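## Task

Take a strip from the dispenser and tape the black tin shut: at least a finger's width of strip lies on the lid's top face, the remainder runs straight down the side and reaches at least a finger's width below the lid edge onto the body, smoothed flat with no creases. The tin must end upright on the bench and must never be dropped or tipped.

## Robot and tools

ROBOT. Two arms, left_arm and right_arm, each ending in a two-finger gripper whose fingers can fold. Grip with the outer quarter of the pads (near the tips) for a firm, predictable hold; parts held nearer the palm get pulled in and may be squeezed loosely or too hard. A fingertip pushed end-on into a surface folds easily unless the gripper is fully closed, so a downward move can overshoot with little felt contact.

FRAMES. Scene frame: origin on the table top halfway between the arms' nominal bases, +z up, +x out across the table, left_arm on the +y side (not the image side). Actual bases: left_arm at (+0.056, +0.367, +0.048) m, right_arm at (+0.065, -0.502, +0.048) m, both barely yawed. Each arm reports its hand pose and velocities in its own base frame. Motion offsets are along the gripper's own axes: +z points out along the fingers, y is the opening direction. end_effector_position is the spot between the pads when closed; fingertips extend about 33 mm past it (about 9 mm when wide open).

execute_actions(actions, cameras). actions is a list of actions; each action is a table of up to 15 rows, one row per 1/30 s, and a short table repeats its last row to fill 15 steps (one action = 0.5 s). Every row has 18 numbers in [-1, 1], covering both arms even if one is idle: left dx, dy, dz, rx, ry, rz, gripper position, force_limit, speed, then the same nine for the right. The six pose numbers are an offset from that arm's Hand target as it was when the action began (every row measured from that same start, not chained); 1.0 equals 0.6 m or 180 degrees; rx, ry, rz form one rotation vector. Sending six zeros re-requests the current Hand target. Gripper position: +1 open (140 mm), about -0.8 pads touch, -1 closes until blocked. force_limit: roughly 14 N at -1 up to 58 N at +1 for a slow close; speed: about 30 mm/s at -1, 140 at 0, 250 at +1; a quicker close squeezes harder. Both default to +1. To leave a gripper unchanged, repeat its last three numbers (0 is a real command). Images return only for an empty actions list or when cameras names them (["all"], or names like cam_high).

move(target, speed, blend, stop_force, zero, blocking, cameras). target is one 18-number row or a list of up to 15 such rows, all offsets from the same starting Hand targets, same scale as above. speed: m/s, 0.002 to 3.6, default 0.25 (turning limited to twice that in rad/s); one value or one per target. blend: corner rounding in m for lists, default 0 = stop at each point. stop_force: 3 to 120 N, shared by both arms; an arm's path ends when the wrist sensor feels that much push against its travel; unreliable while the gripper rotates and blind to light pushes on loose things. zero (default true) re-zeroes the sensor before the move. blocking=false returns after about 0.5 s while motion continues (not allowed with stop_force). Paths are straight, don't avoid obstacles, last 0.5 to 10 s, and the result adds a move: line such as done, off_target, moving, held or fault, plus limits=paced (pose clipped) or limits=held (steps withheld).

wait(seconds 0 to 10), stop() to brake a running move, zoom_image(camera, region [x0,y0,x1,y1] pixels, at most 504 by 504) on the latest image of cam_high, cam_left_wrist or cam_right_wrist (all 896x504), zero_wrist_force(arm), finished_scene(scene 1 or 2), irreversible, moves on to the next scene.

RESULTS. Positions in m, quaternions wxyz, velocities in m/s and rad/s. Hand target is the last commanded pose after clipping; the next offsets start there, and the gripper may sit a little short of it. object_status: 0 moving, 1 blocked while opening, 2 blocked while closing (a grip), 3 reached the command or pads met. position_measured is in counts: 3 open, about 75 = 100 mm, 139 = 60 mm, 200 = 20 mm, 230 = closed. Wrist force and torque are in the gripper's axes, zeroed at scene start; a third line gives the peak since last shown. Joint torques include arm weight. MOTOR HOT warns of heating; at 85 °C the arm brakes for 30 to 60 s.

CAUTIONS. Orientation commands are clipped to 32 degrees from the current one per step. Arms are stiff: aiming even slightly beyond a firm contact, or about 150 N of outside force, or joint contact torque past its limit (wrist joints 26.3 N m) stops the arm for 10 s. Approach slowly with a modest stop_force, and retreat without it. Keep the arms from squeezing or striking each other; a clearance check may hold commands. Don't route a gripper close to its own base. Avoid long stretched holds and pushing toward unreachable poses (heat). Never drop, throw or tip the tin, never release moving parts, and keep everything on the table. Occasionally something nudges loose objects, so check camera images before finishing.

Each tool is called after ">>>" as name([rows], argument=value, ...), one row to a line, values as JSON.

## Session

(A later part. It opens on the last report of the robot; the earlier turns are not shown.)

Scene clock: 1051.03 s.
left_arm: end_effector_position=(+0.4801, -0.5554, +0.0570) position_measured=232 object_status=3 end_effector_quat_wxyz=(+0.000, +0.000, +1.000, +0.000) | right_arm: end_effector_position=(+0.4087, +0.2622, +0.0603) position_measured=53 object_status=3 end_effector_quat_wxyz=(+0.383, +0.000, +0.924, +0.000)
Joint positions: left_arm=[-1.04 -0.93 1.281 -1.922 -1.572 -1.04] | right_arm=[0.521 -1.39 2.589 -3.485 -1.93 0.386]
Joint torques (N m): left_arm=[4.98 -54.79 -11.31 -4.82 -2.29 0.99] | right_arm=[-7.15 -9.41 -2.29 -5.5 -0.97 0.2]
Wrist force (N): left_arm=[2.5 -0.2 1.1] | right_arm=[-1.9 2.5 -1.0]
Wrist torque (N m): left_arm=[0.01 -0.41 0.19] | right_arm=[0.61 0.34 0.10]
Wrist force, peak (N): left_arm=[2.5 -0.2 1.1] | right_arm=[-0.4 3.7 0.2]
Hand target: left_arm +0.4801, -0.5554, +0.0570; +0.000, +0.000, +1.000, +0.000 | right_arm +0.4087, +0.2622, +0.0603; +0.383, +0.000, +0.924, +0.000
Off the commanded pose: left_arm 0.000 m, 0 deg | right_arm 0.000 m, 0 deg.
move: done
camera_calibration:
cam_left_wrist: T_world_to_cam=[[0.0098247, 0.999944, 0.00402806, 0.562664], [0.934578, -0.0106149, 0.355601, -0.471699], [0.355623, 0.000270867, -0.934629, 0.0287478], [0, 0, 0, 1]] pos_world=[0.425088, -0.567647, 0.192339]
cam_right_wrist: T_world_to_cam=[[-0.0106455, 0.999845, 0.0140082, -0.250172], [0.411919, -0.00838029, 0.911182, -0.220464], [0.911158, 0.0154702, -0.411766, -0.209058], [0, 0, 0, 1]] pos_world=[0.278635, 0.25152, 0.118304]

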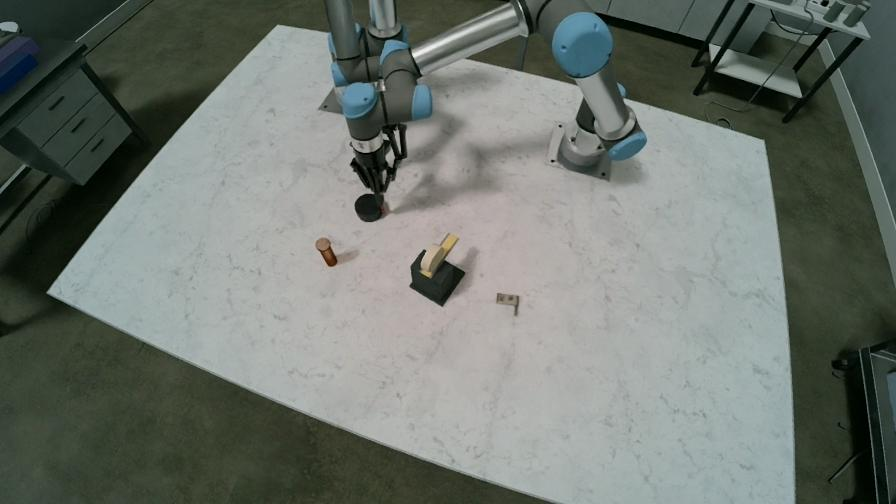

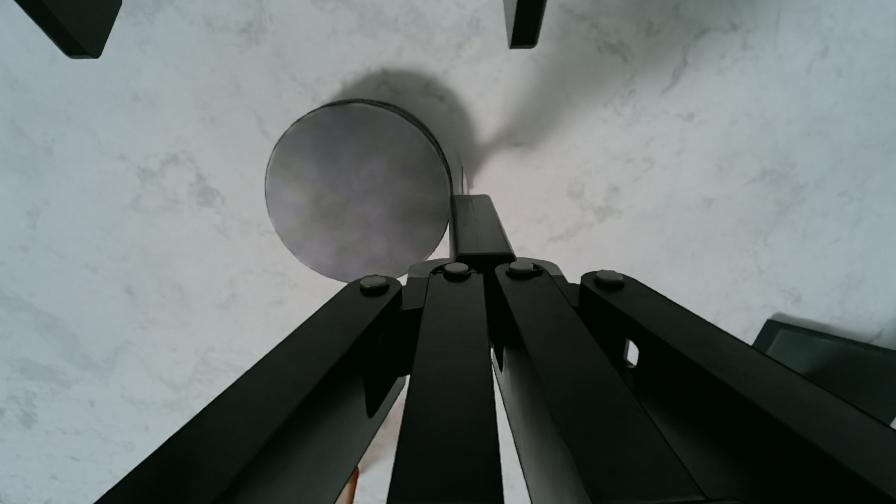

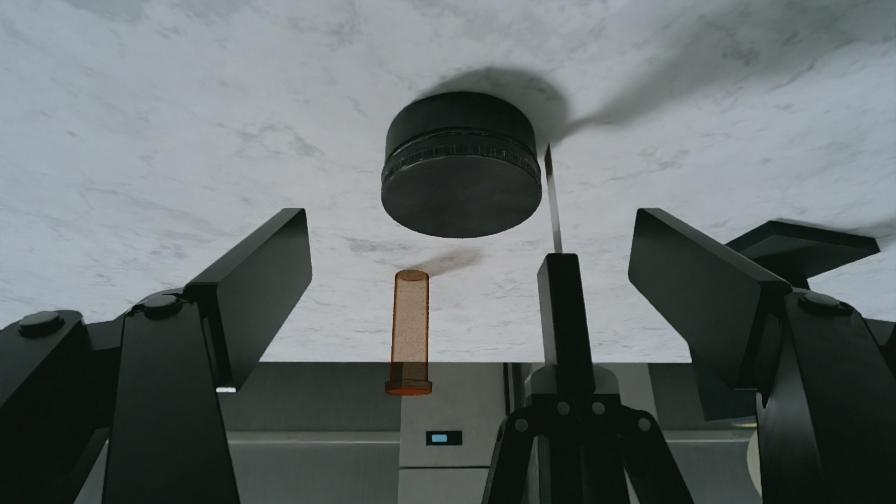

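>>> move([
  [0,-0.0100,0,0,0,0,-1,0,-1,0,0,0,0,0,0,0.6,0,0],
  [0,-0.0100,0,0,0,0,-1,0,-1,0,0.0025,0.1500,0,0,0,0.6,0,0],
], speed=[0.03,0.1], cameras=["all"])

>>> zoom_image(camera="cam_right_wrist", region=[300, 100, 650, 300])

>>> zoom_image(camera="cam_left_wrist", region=[380, 80, 560, 260])

Scene clock: 1074.93 s.
left_arm: end_effector_position=(+0.4801, -0.5614, +0.0570) position_measured=232 object_status=3 end_effector_quat_wxyz=(+0.000, +0.000, +1.000, +0.000) | right_arm: end_effector_position=(+0.4724, +0.2636, -0.0033) position_measured=53 object_status=3 end_effector_quat_wxyz=(+0.383, +0.000, +0.924, +0.000)
Joint positions: left_arm=[-1.044 -0.919 1.263 -1.914 -1.572 -1.044] | right_arm=[0.433 -1.076 2.483 -3.714 -1.871 0.317]
Joint torques (N m): left_arm=[5.8 -57.73 -11.19 -5.11 -2.19 1.28] | right_arm=[12.09 -29.81 1.11 -2.34 -2.01 1.49]
Wrist force (N): left_arm=[2.2 -0.3 0.9] | right_arm=[-2.0 2.2 -1.0]
Wrist torque (N m): left_arm=[-0.01 -0.35 0.19] | right_arm=[0.54 0.35 0.04]
Wrist force, peak (N): left_arm=[2.6 -0.5 1.0] | right_arm=[-2.0 2.5 -2.5]
Hand target: left_arm +0.4801, -0.5614, +0.0570; +0.000, +0.000, +1.000, +0.000 | right_arm +0.4724, +0.2637, -0.0034; +0.383, +0.000, +0.924, +0.000
Off the commanded pose: left_arm 0.000 m, 0 deg | right_arm 0.000 m, 0 deg.
move: done
camera_calibration:
cam_left_wrist: T_world_to_cam=[[0.0098247, 0.999944, 0.00402806, 0.568664], [0.934578, -0.0106149, 0.355601, -0.471763], [0.355623, 0.000270867, -0.934629, 0.0287495], [0, 0, 0, 1]] pos_world=[0.425088, -0.573647, 0.192339]
cam_right_wrist: T_world_to_cam=[[-0.0103321, 0.999849, 0.0139725, -0.250207], [0.411796, -0.00847878, 0.911236, -0.188584], [0.911217, 0.0151688, -0.411647, -0.293302], [0, 0, 0, 1]] pos_world=[0.342334, 0.25302, 0.0546041]

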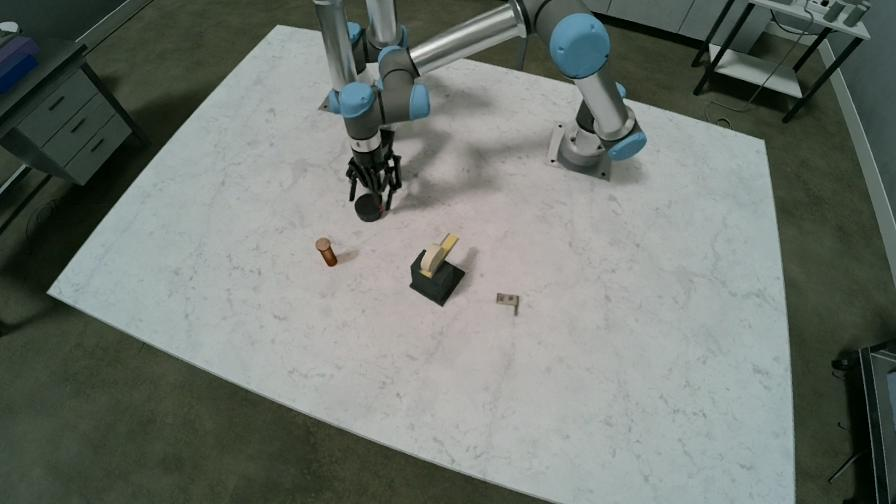

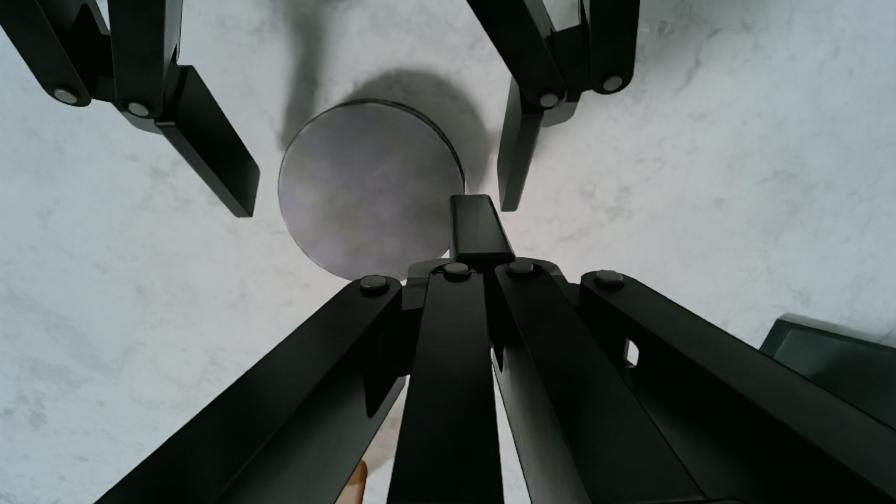

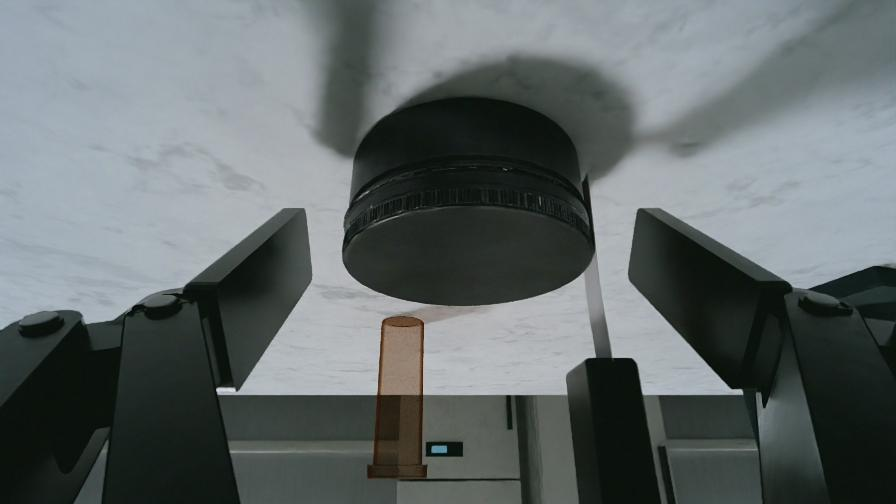

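Scaled by 1.440 from the camera's 896x504 image, which has a finer 1280x720 frame.

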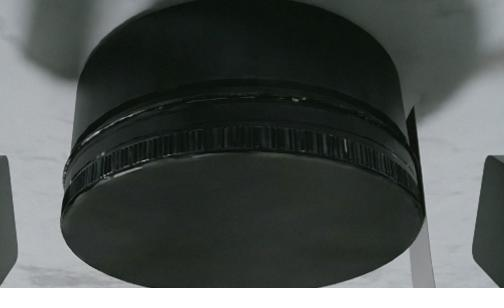

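Scaled by 2.800 from the camera's 896x504 image, which has a finer 1280x720 frame.

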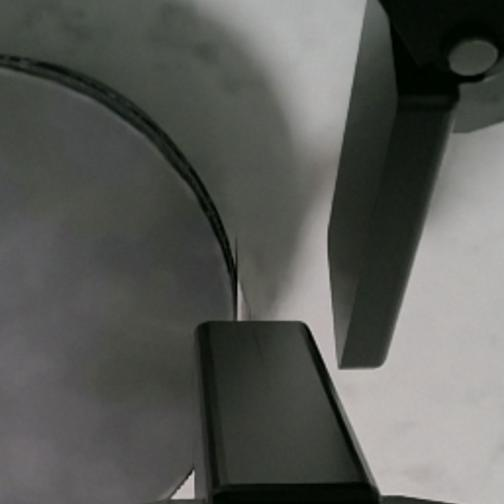

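>>> move([
  [0,0,0,0,0,0,-1,0,-1,0,0,0.0300,0,0,0,0.6,0,0],
  [0,0,0,0,0,0,-1,0,-1,0,0,0.0300,0,0,0,-1,-1,-1],
], speed=0.04, cameras=["all"])

>>> zoom_image(camera="cam_right_wrist", region=[300, 100, 650, 350])

>>> zoom_image(camera="cam_left_wrist", region=[380, 80, 560, 260])

Scene clock: 1093.47 s.
left_arm: end_effector_position=(+0.4801, -0.5614, +0.0570) position_measured=232 object_status=3 end_effector_quat_wxyz=(+0.000, +0.000, +1.000, +0.000) | right_arm: end_effector_position=(+0.4851, +0.2637, -0.0161) position_measured=102 object_status=0 end_effector_quat_wxyz=(+0.383, +0.000, +0.924, +0.000)
Joint positions: left_arm=[-1.044 -0.919 1.263 -1.914 -1.572 -1.044] | right_arm=[0.418 -1.022 2.455 -3.744 -1.861 0.305]
Joint torques (N m): left_arm=[5.28 -57.42 -10.57 -5.15 -2.2 1.26] | right_arm=[13.29 -36.96 1.31 -2.26 -1.66 1.66]
Wrist force (N): left_arm=[2.3 -0.1 0.9] | right_arm=[-4.6 2.6 -5.0]
Wrist torque (N m): left_arm=[0.03 -0.37 0.19] | right_arm=[0.58 0.41 0.05]
Wrist force, peak (N): left_arm=[2.6 -0.3 0.8] | right_arm=[-4.7 2.7 -5.2]
Hand target: left_arm +0.4801, -0.5614, +0.0570; +0.000, +0.000, +1.000, +0.000 | right_arm +0.4851, +0.2637, -0.0161; +0.383, +0.000, +0.924, +0.000
Off the commanded pose: left_arm 0.000 m, 0 deg | right_arm 0.000 m, 0 deg.
move: done
camera_calibration:
cam_left_wrist: T_world_to_cam=[[0.0098247, 0.999944, 0.00402806, 0.568664], [0.934578, -0.0106149, 0.355601, -0.471763], [0.355623, 0.000270867, -0.934629, 0.0287495], [0, 0, 0, 1]] pos_world=[0.425088, -0.573647, 0.192339]
cam_right_wrist: T_world_to_cam=[[-0.0104229, 0.999847, 0.0140145, -0.249969], [0.411797, -0.00847971, 0.911236, -0.182199], [0.911216, 0.0152688, -0.411646, -0.310037], [0, 0, 0, 1]] pos_world=[0.354935, 0.25312, 0.041904]

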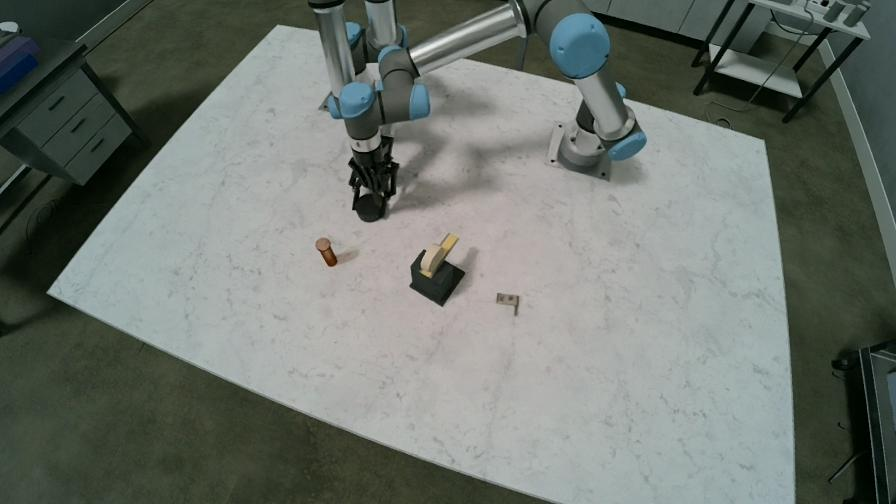

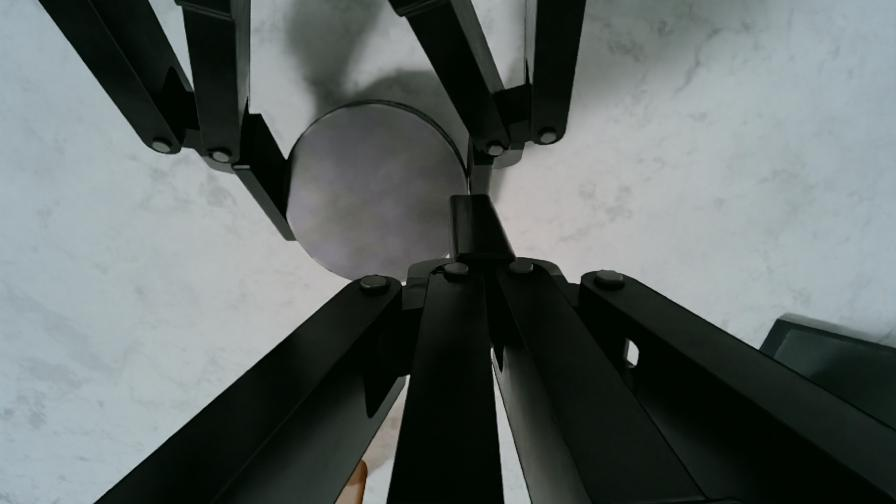

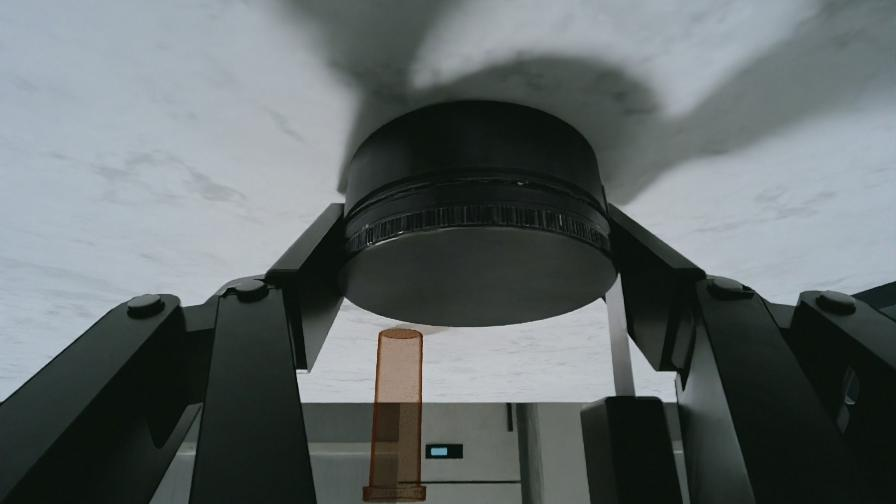

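Scaled by 1.440 from the camera's 896x504 image, which has a finer 1280x720 frame.

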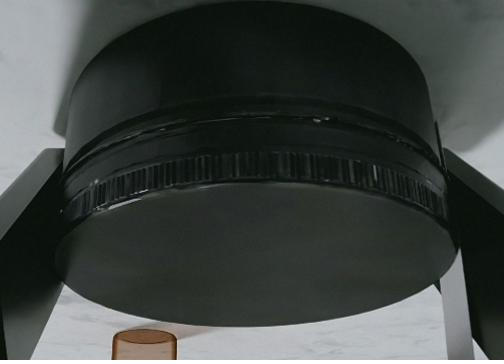

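Scaled by 2.800 from the camera's 896x504 image, which has a finer 1280x720 frame.

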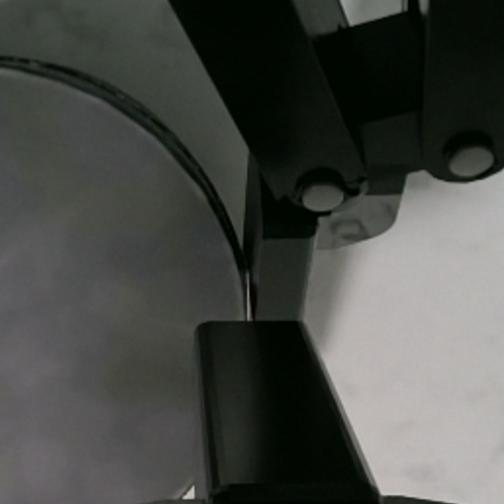

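>>> move(target=[0,0,0,0,0,0,-0.3,0,-1,0,0,0,0,0,0,-1,-1,-1], cameras=["all"])

>>> zoom_image(camera="cam_right_wrist", region=[400, 150, 750, 500])

>>> zoom_image(camera="cam_left_wrist", region=[350, 100, 600, 280])

Scene clock: 1111.47 s.
left_arm: end_effector_position=(+0.4801, -0.5614, +0.0570) position_measured=167 object_status=0 end_effector_quat_wxyz=(+0.000, +0.000, +1.000, +0.000) | right_arm: end_effector_position=(+0.4851, +0.2637, -0.0161) position_measured=102 object_status=2 end_effector_quat_wxyz=(+0.383, +0.000, +0.924, +0.000)
Joint positions: left_arm=[-1.044 -0.919 1.263 -1.914 -1.572 -1.044] | right_arm=[0.418 -1.022 2.455 -3.744 -1.861 0.305]
Joint torques (N m): left_arm=[5.61 -58.29 -13.73 -5.18 -2.24 1.25] | right_arm=[4.11 -19.84 1.74 -1.81 0.94 1.36]
Wrist force (N): left_arm=[2.3 1.4 3.8] | right_arm=[-5.8 1.0 -4.8]
Wrist torque (N m): left_arm=[-0.12 -0.39 0.20] | right_arm=[0.52 0.44 0.14]
Wrist force, peak (N): left_arm=[2.2 1.6 4.0] | right_arm=[-5.7 1.5 -4.9]
Hand target: left_arm +0.4801, -0.5614, +0.0570; +0.000, +0.000, +1.000, +0.000 | right_arm +0.4851, +0.2637, -0.0161; +0.383, +0.000, +0.924, +0.000
Off the commanded pose: left_arm 0.000 m, 0 deg | right_arm 0.000 m, 0 deg.
move: done
camera_calibration:
cam_left_wrist: T_world_to_cam=[[0.00982626, 0.999944, 0.00402865, 0.568663], [0.934578, -0.0106166, 0.355601, -0.471764], [0.355623, 0.000270861, -0.934629, 0.0287495], [0, 0, 0, 1]] pos_world=[0.425088, -0.573647, 0.192339]
cam_right_wrist: T_world_to_cam=[[-0.0105547, 0.999847, 0.0139662, -0.249919], [0.411918, -0.00837937, 0.911182, -0.182174], [0.91116, 0.0153702, -0.411767, -0.310079], [0, 0, 0, 1]] pos_world=[0.354935, 0.25312, 0.041804]

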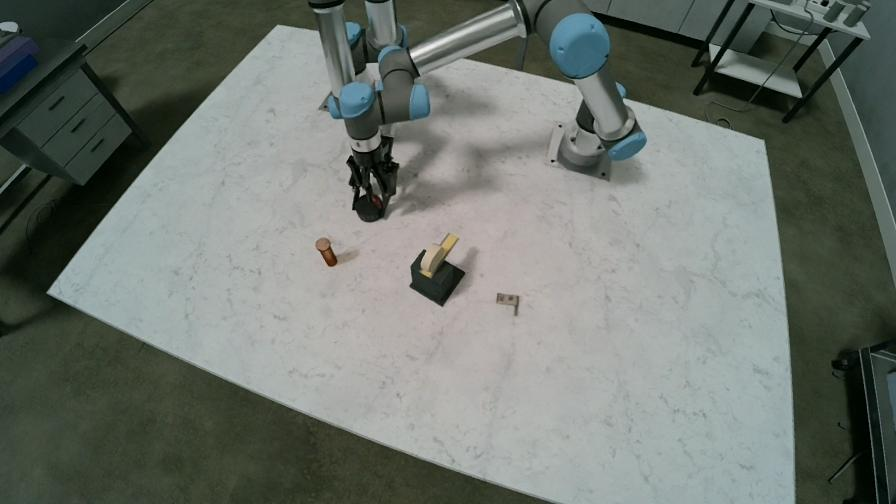

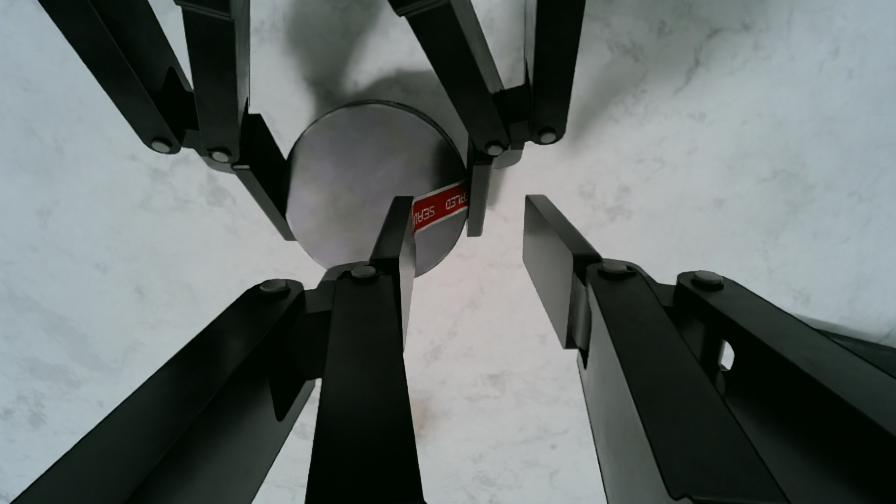

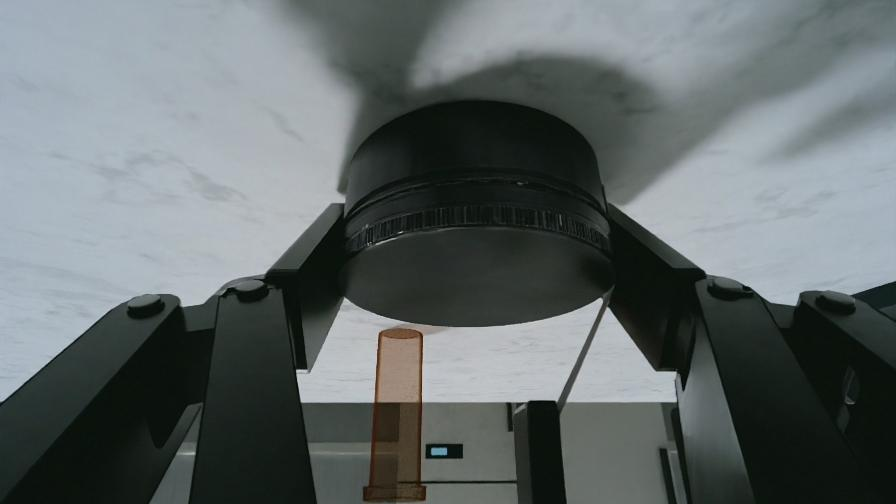

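Scaled by 1.440 from the camera's 896x504 image, which has a finer 1280x720 frame.

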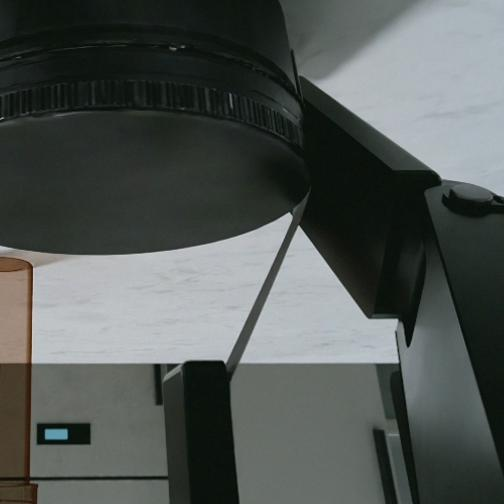

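Scaled by 2.016 from the camera's 896x504 image, which has a finer 1280x720 frame.

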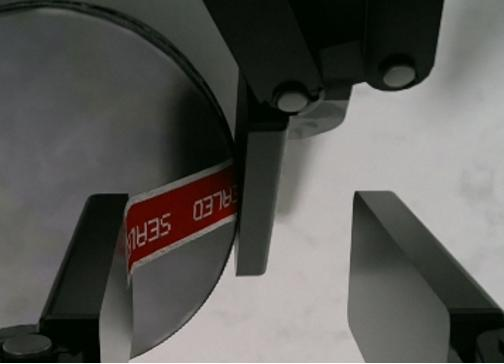

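>>> move(target=[0,-0.0500,0,0,0,0,-0.3,0,-1,0,0,0,0,0,0,-1,-1,-1], speed=0.03, cameras=["cam_right_wrist","cam_left_wrist"])

>>> zoom_image(camera="cam_right_wrist", region=[400, 150, 750, 500])

>>> zoom_image(camera="cam_left_wrist", region=[350, 100, 600, 280])

Scene clock: 1146.80 s.
left_arm: end_effector_position=(+0.4800, -0.5915, +0.0569) position_measured=167 object_status=3 end_effector_quat_wxyz=(+0.000, +0.000, +1.000, +0.000) | right_arm: end_effector_position=(+0.4851, +0.2637, -0.0161) position_measured=102 object_status=2 end_effector_quat_wxyz=(+0.383, +0.000, +0.924, +0.000)
Joint positions: left_arm=[-1.065 -0.863 1.167 -1.874 -1.572 -1.065] | right_arm=[0.418 -1.022 2.455 -3.744 -1.861 0.305]
Joint torques (N m): left_arm=[5.45 -59.74 -10.67 -4.58 -2.37 0.99] | right_arm=[-4.96 -18.63 0.57 -1.89 1 0.97]
Wrist force (N): left_arm=[2.3 -0.2 0.7] | right_arm=[-4.2 2.0 -3.2]
Wrist torque (N m): left_arm=[0.00 -0.34 0.19] | right_arm=[0.64 0.38 0.04]
Wrist force, peak (N): left_arm=[2.6 1.8 4.2] | right_arm=[-5.8 1.2 -4.9]
Hand target: left_arm +0.4801, -0.5914, +0.0570; +0.000, +0.000, +1.000, +0.000 | right_arm +0.4851, +0.2637, -0.0161; +0.383, +0.000, +0.924, +0.000
Off the commanded pose: left_arm 0.000 m, 0 deg | right_arm 0.000 m, 0 deg.
move: done
camera_calibration:
cam_left_wrist: T_world_to_cam=[[0.00979018, 0.999944, 0.00412191, 0.598759], [0.934578, -0.010616, 0.3556, -0.472047], [0.355623, 0.000370858, -0.934629, 0.0287244], [0, 0, 0, 1]] pos_world=[0.425088, -0.603747, 0.192239]
cam_right_wrist: T_world_to_cam=[[-0.0105547, 0.999847, 0.0139662, -0.249919], [0.411918, -0.00837937, 0.911182, -0.182174], [0.91116, 0.0153702, -0.411767, -0.310079], [0, 0, 0, 1]] pos_world=[0.354935, 0.25312, 0.041804]
Images, in order (width x height): cam_left_wrist 896x504, cam_right_wrist 896x504.

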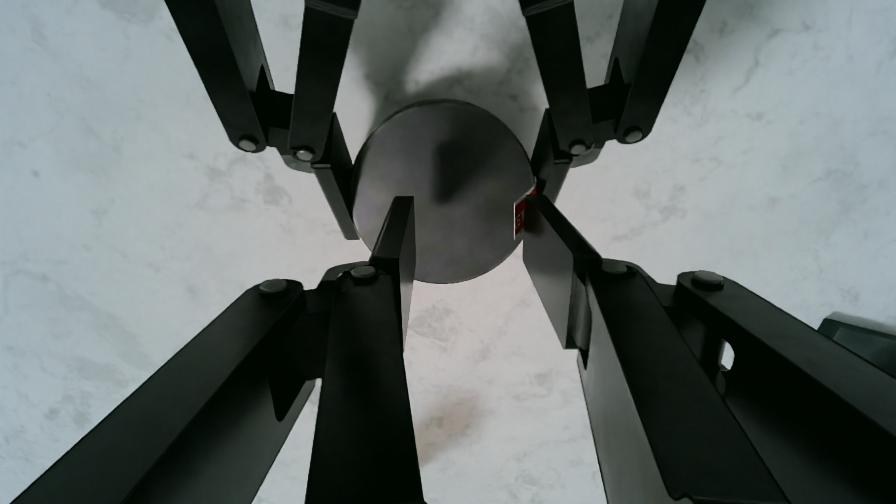

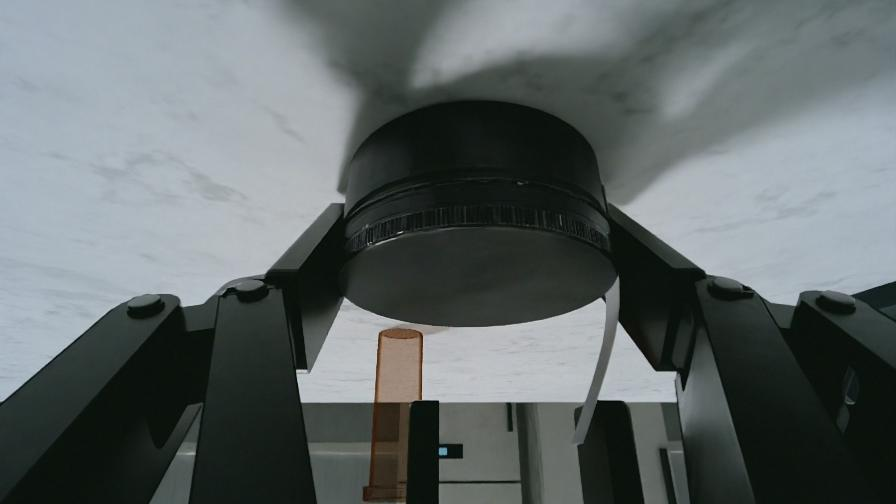

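Scaled by 1.440 from the camera's 896x504 image, which has a finer 1280x720 frame.

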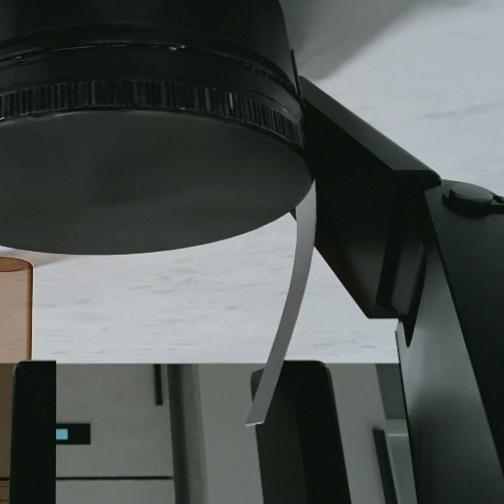

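Scaled by 2.016 from the camera's 896x504 image, which has a finer 1280x720 frame.

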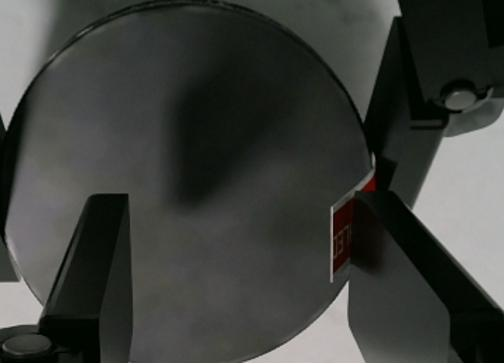

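>>> move([
  [0,0,-0.0833,0,0,0,-0.3,0,-1,0,0,0,0,0,0,-1,-1,-1],
  [0,0,-0.0833,0,0,0,-1,0,-1,0,0,0,0,0,0,-1,-1,-1],
  [0,0.0773,-0.0833,0,0,0,-1,0,-1,0,0,0,0,0,0,-1,-1,-1],
  [0,0.0773,-0.0067,0,0,0,-1,0,-1,0,0,0,0,0,0,-1,-1,-1],
], speed=[0.05,0.05,0.1,0.06], cameras=["cam_right_wrist","cam_left_wrist"])

>>> zoom_image(camera="cam_right_wrist", region=[400, 150, 750, 500])

>>> zoom_image(camera="cam_left_wrist", region=[350, 100, 600, 280])

Scene clock: 1196.70 s.
left_arm: end_effector_position=(+0.4800, -0.5450, +0.0607) position_measured=232 object_status=3 end_effector_quat_wxyz=(-0.001, +0.000, +1.000, +0.000) end_effector_velocity=(+0.000, +0.000, +0.002) end_effector_angular_velocity=(+0.000, +0.000, +0.000) | right_arm: end_effector_position=(+0.4851, +0.2637, -0.0161) position_measured=102 object_status=2 end_effector_quat_wxyz=(+0.383, +0.000, +0.924, +0.000)
Joint positions: left_arm=[-1.033 -0.951 1.307 -1.926 -1.572 -1.033] | right_arm=[0.418 -1.022 2.455 -3.744 -1.861 0.305]
Joint velocities: left_arm=[0 -0.001 -0.004 0.005 0 0.001] | right_arm=[within noise]
Joint torques (N m): left_arm=[-6.96 -56.44 -38.19 -0.12 -0.36 -1.57] | right_arm=[-12.74 -19.73 -1.83 -2.19 1.28 -0.35]
Wrist force (N): left_arm=[2.2 -0.2 0.7] | right_arm=[-4.2 1.9 -3.1]
Wrist torque (N m): left_arm=[0.01 -0.34 0.11] | right_arm=[0.60 0.40 0.05]
Wrist force, peak (N): left_arm=[2.6 -1.9 1.3] | right_arm=[-4.5 2.1 -3.5]
Hand target: left_arm +0.4801, -0.5450, +0.0610; +0.000, +0.000, +1.000, +0.000 | right_arm +0.4851, +0.2637, -0.0161; +0.383, +0.000, +0.924, +0.000
Off the commanded pose: left_arm 0.000 m, 0 deg | right_arm 0.000 m, 0 deg.
move: done
camera_calibration:
cam_left_wrist: T_world_to_cam=[[0.00981499, 0.999942, 0.00434202, 0.552192], [0.934657, -0.0107174, 0.355388, -0.472954], [0.355414, 0.000570165, -0.934709, 0.0324742], [0, 0, 0, 1]] pos_world=[0.425089, -0.557248, 0.196039]
cam_right_wrist: T_world_to_cam=[[-0.010464, 0.999848, 0.0139242, -0.249949], [0.411918, -0.00837845, 0.911183, -0.182174], [0.911161, 0.0152702, -0.411767, -0.310054], [0, 0, 0, 1]] pos_world=[0.354935, 0.25312, 0.0418041]
Images, in order (width x height): cam_left_wrist 896x504, cam_right_wrist 896x504.

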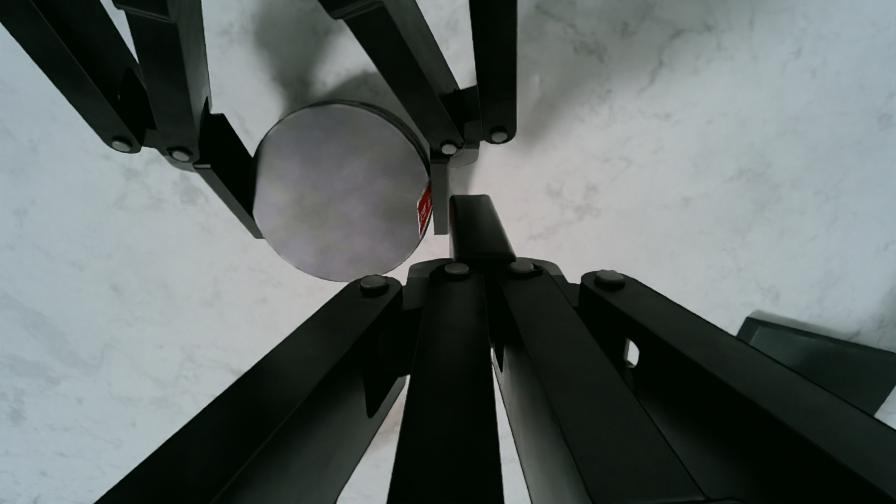

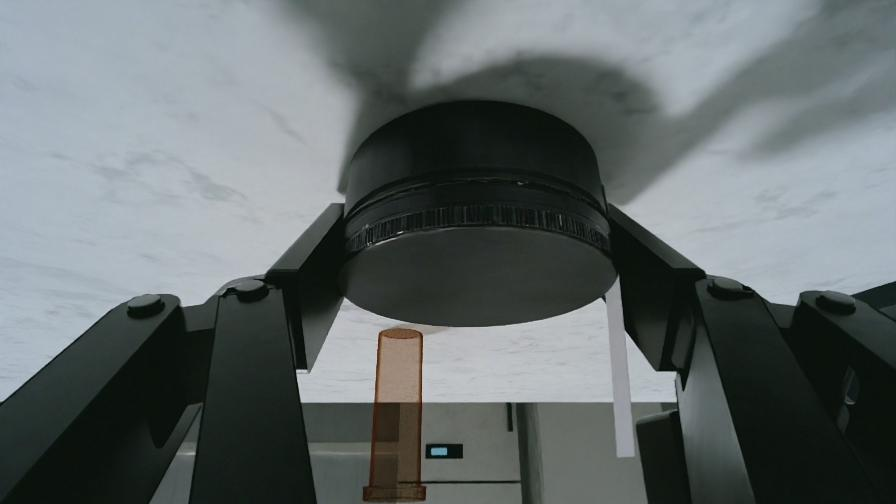

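Scaled by 1.440 from the camera's 896x504 image, which has a finer 1280x720 frame.

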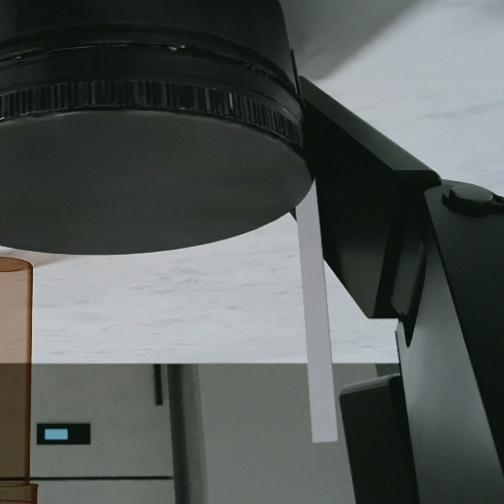

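Scaled by 2.016 from the camera's 896x504 image, which has a finer 1280x720 frame.

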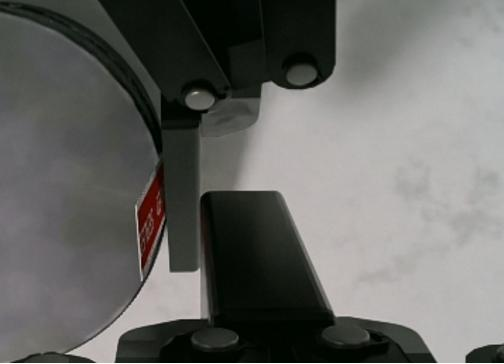

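>>> move([
  [0.0117,-0.0158,0.005,0,0,0,-1,0,-1,0,0,0,0,0,0,-1,-1,-1],
  [0.0117,-0.0458,0.013,0,0,0,-1,0,-1,0,0,0,0,0,0,-1,-1,-1],
  [0.0117,-0.065,0.0307,0,0,0,-1,0,-1,0,0,0,0,0,0,-1,-1,-1],
  [0.0117,-0.0738,0.0495,0,0,0,-1,0,-1,0,0,0,0,0,0,-1,-1,-1],
], speed=0.04, blend=[0.004,0.004,0.004,0], cameras=["cam_right_wrist","cam_left_wrist"])

>>> zoom_image(camera="cam_right_wrist", region=[400, 150, 750, 500])

>>> zoom_image(camera="cam_left_wrist", region=[350, 100, 600, 280])

Scene clock: 1226.70 s.
left_arm: end_effector_position=(+0.4730, -0.5895, +0.0311) position_measured=232 object_status=3 end_effector_quat_wxyz=(+0.000, +0.000, +1.000, +0.000) | right_arm: end_effector_position=(+0.4851, +0.2637, -0.0161) position_measured=102 object_status=2 end_effector_quat_wxyz=(+0.383, +0.000, +0.924, +0.000)
Joint positions: left_arm=[-1.072 -0.856 1.225 -1.939 -1.572 -1.072] | right_arm=[0.418 -1.022 2.455 -3.744 -1.861 0.305]
Joint torques (N m): left_arm=[0.84 -59.27 -32.93 -0.77 0.29 -0.44] | right_arm=[-12.74 -20.01 0.31 -2.07 1.29 -1.26]
Wrist force (N): left_arm=[2.5 -0.2 1.2] | right_arm=[-4.3 1.9 -3.3]
Wrist torque (N m): left_arm=[0.00 -0.39 0.18] | right_arm=[0.59 0.40 0.05]
Wrist force, peak (N): left_arm=[2.4 -0.6 1.6] | right_arm=[-4.6 1.9 -3.5]
Hand target: left_arm +0.4730, -0.5893, +0.0313; +0.000, +0.000, +1.000, +0.000 | right_arm +0.4851, +0.2637, -0.0161; +0.383, +0.000, +0.924, +0.000
Off the commanded pose: left_arm 0.000 m, 0 deg | right_arm 0.000 m, 0 deg.
move: done
camera_calibration:
cam_left_wrist: T_world_to_cam=[[0.00989442, 0.999944, 0.00384124, 0.596836], [0.934544, -0.0106137, 0.35569, -0.456343], [0.355711, 0.0000704559, -0.934596, 0.00697047], [0, 0, 0, 1]] pos_world=[0.418088, -0.601647, 0.166539]
cam_right_wrist: T_world_to_cam=[[-0.010464, 0.999848, 0.0139242, -0.249949], [0.411918, -0.00837845, 0.911183, -0.182174], [0.911161, 0.0152702, -0.411767, -0.310054], [0, 0, 0, 1]] pos_world=[0.354935, 0.25312, 0.0418041]
Images, in order (width x height): cam_left_wrist 896x504, cam_right_wrist 896x504.

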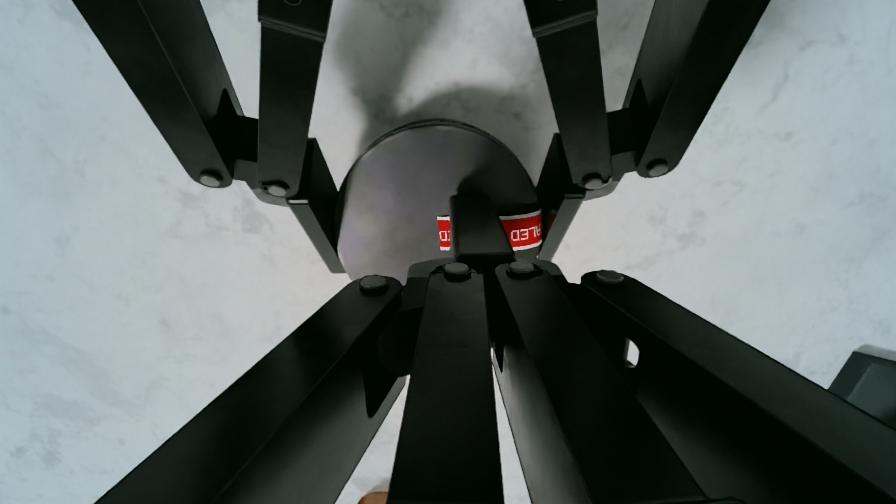

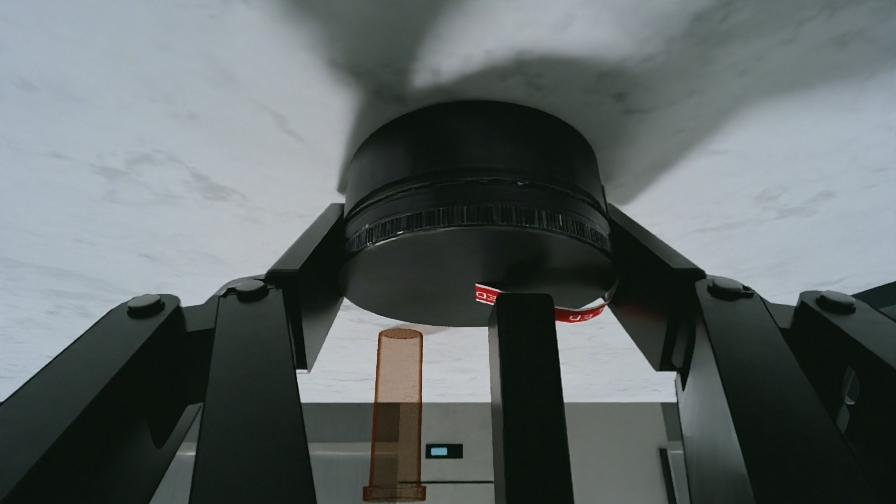

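Scaled by 1.440 from the camera's 896x504 image, which has a finer 1280x720 frame.

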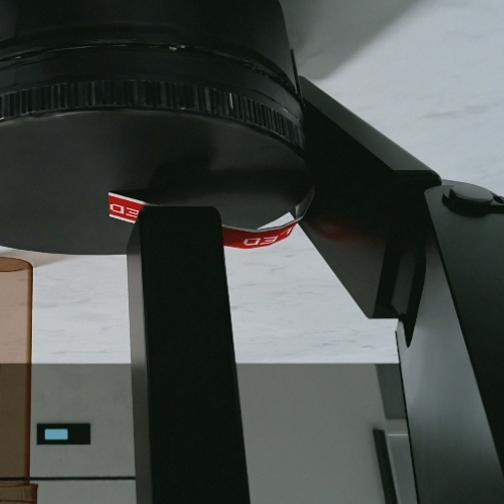

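Scaled by 2.016 from the camera's 896x504 image, which has a finer 1280x720 frame.

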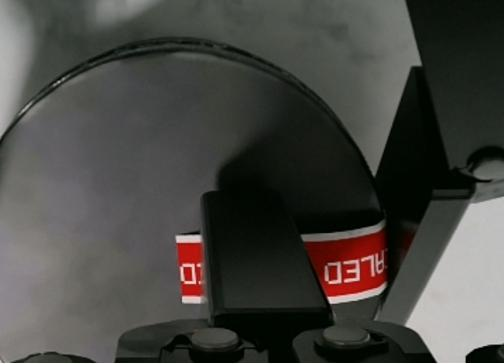

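>>> move([
  [0,0,0,0,0,0,-1,0,-1,0,0,0,0,0,0,0.6,-1,-1],
  [0,0,0,0,0,0,-1,0,-1,0,0,-0.15,0,0,0,0.6,-1,-1],
], speed=0.06, cameras=["cam_right_wrist","cam_left_wrist"])

>>> zoom_image(camera="cam_right_wrist", region=[350, 50, 650, 300])

>>> zoom_image(camera="cam_left_wrist", region=[350, 100, 600, 280])

Scene clock: 1266.27 s.
left_arm: end_effector_position=(+0.4730, -0.5893, +0.0313) position_measured=232 object_status=3 end_effector_quat_wxyz=(+0.000, +0.000, +1.000, +0.000) | right_arm: end_effector_position=(+0.4213, +0.2637, +0.0475) position_measured=53 object_status=3 end_effector_quat_wxyz=(+0.383, +0.000, +0.924, +0.000)
Joint positions: left_arm=[-1.071 -0.857 1.225 -1.939 -1.572 -1.071] | right_arm=[0.505 -1.32 2.571 -3.54 -1.919 0.373]
Joint torques (N m): left_arm=[5.42 -59.16 -11.77 -0.47 -2.34 1.25] | right_arm=[-13.12 -12.22 -21.41 -5.35 0.74 -1.44]
Wrist force (N): left_arm=[2.3 -0.2 0.9] | right_arm=[-2.2 2.5 -0.7]
Wrist torque (N m): left_arm=[0.01 -0.35 0.18] | right_arm=[0.62 0.39 -0.08]
Wrist force, peak (N): left_arm=[2.6 -0.5 1.1] | right_arm=[-4.4 1.9 -3.5]
Hand target: left_arm +0.4730, -0.5893, +0.0313; +0.000, +0.000, +1.000, +0.000 | right_arm +0.4215, +0.2637, +0.0476; +0.383, +0.000, +0.924, +0.000
Off the commanded pose: left_arm 0.000 m, 0 deg | right_arm 0.000 m, 0 deg.
move: done
camera_calibration:
cam_left_wrist: T_world_to_cam=[[0.0098247, 0.999944, 0.00402806, 0.596734], [0.934578, -0.0106149, 0.355601, -0.456378], [0.355623, 0.000270867, -0.934629, 0.00722642], [0, 0, 0, 1]] pos_world=[0.418088, -0.601547, 0.166639]
cam_right_wrist: T_world_to_cam=[[-0.0105544, 0.999847, 0.0139669, -0.251381], [0.411918, -0.00838015, 0.911182, -0.213978], [0.91116, 0.0153702, -0.411767, -0.225807], [0, 0, 0, 1]] pos_world=[0.291235, 0.25302, 0.105504]
Images, in order (width x height): cam_left_wrist 896x504, cam_right_wrist 896x504.

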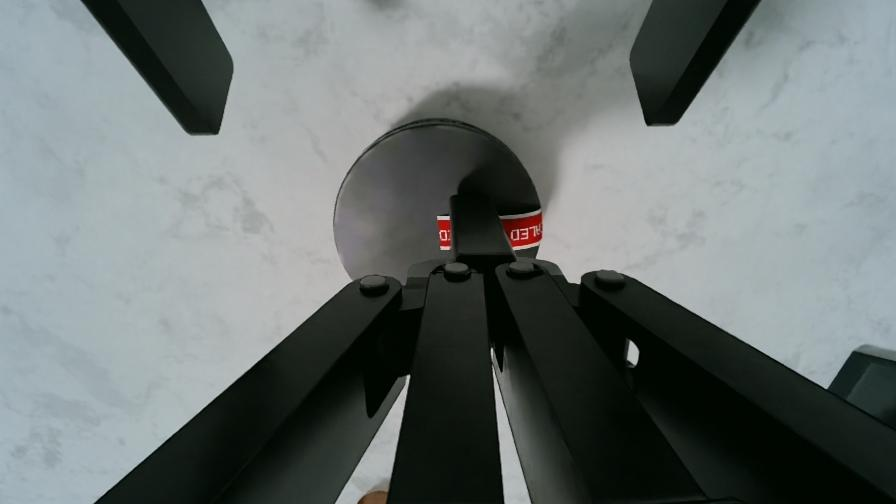

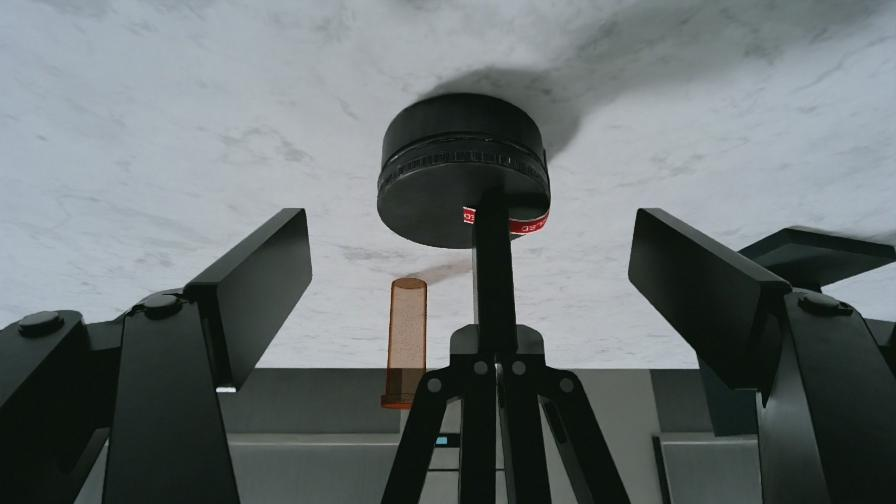

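Scaled by 1.680 from the camera's 896x504 image, which has a finer 1280x720 frame.

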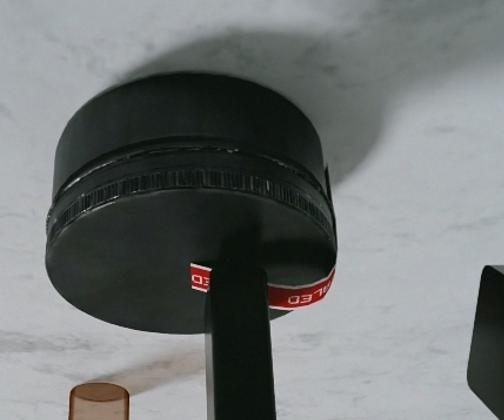

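Scaled by 2.016 from the camera's 896x504 image, which has a finer 1280x720 frame.

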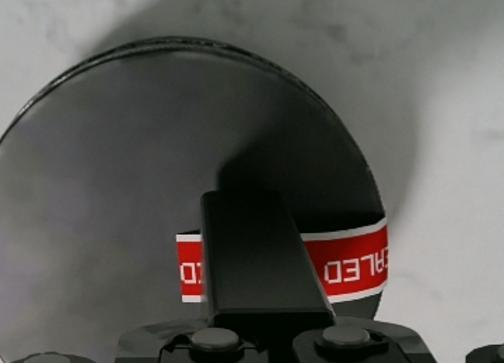

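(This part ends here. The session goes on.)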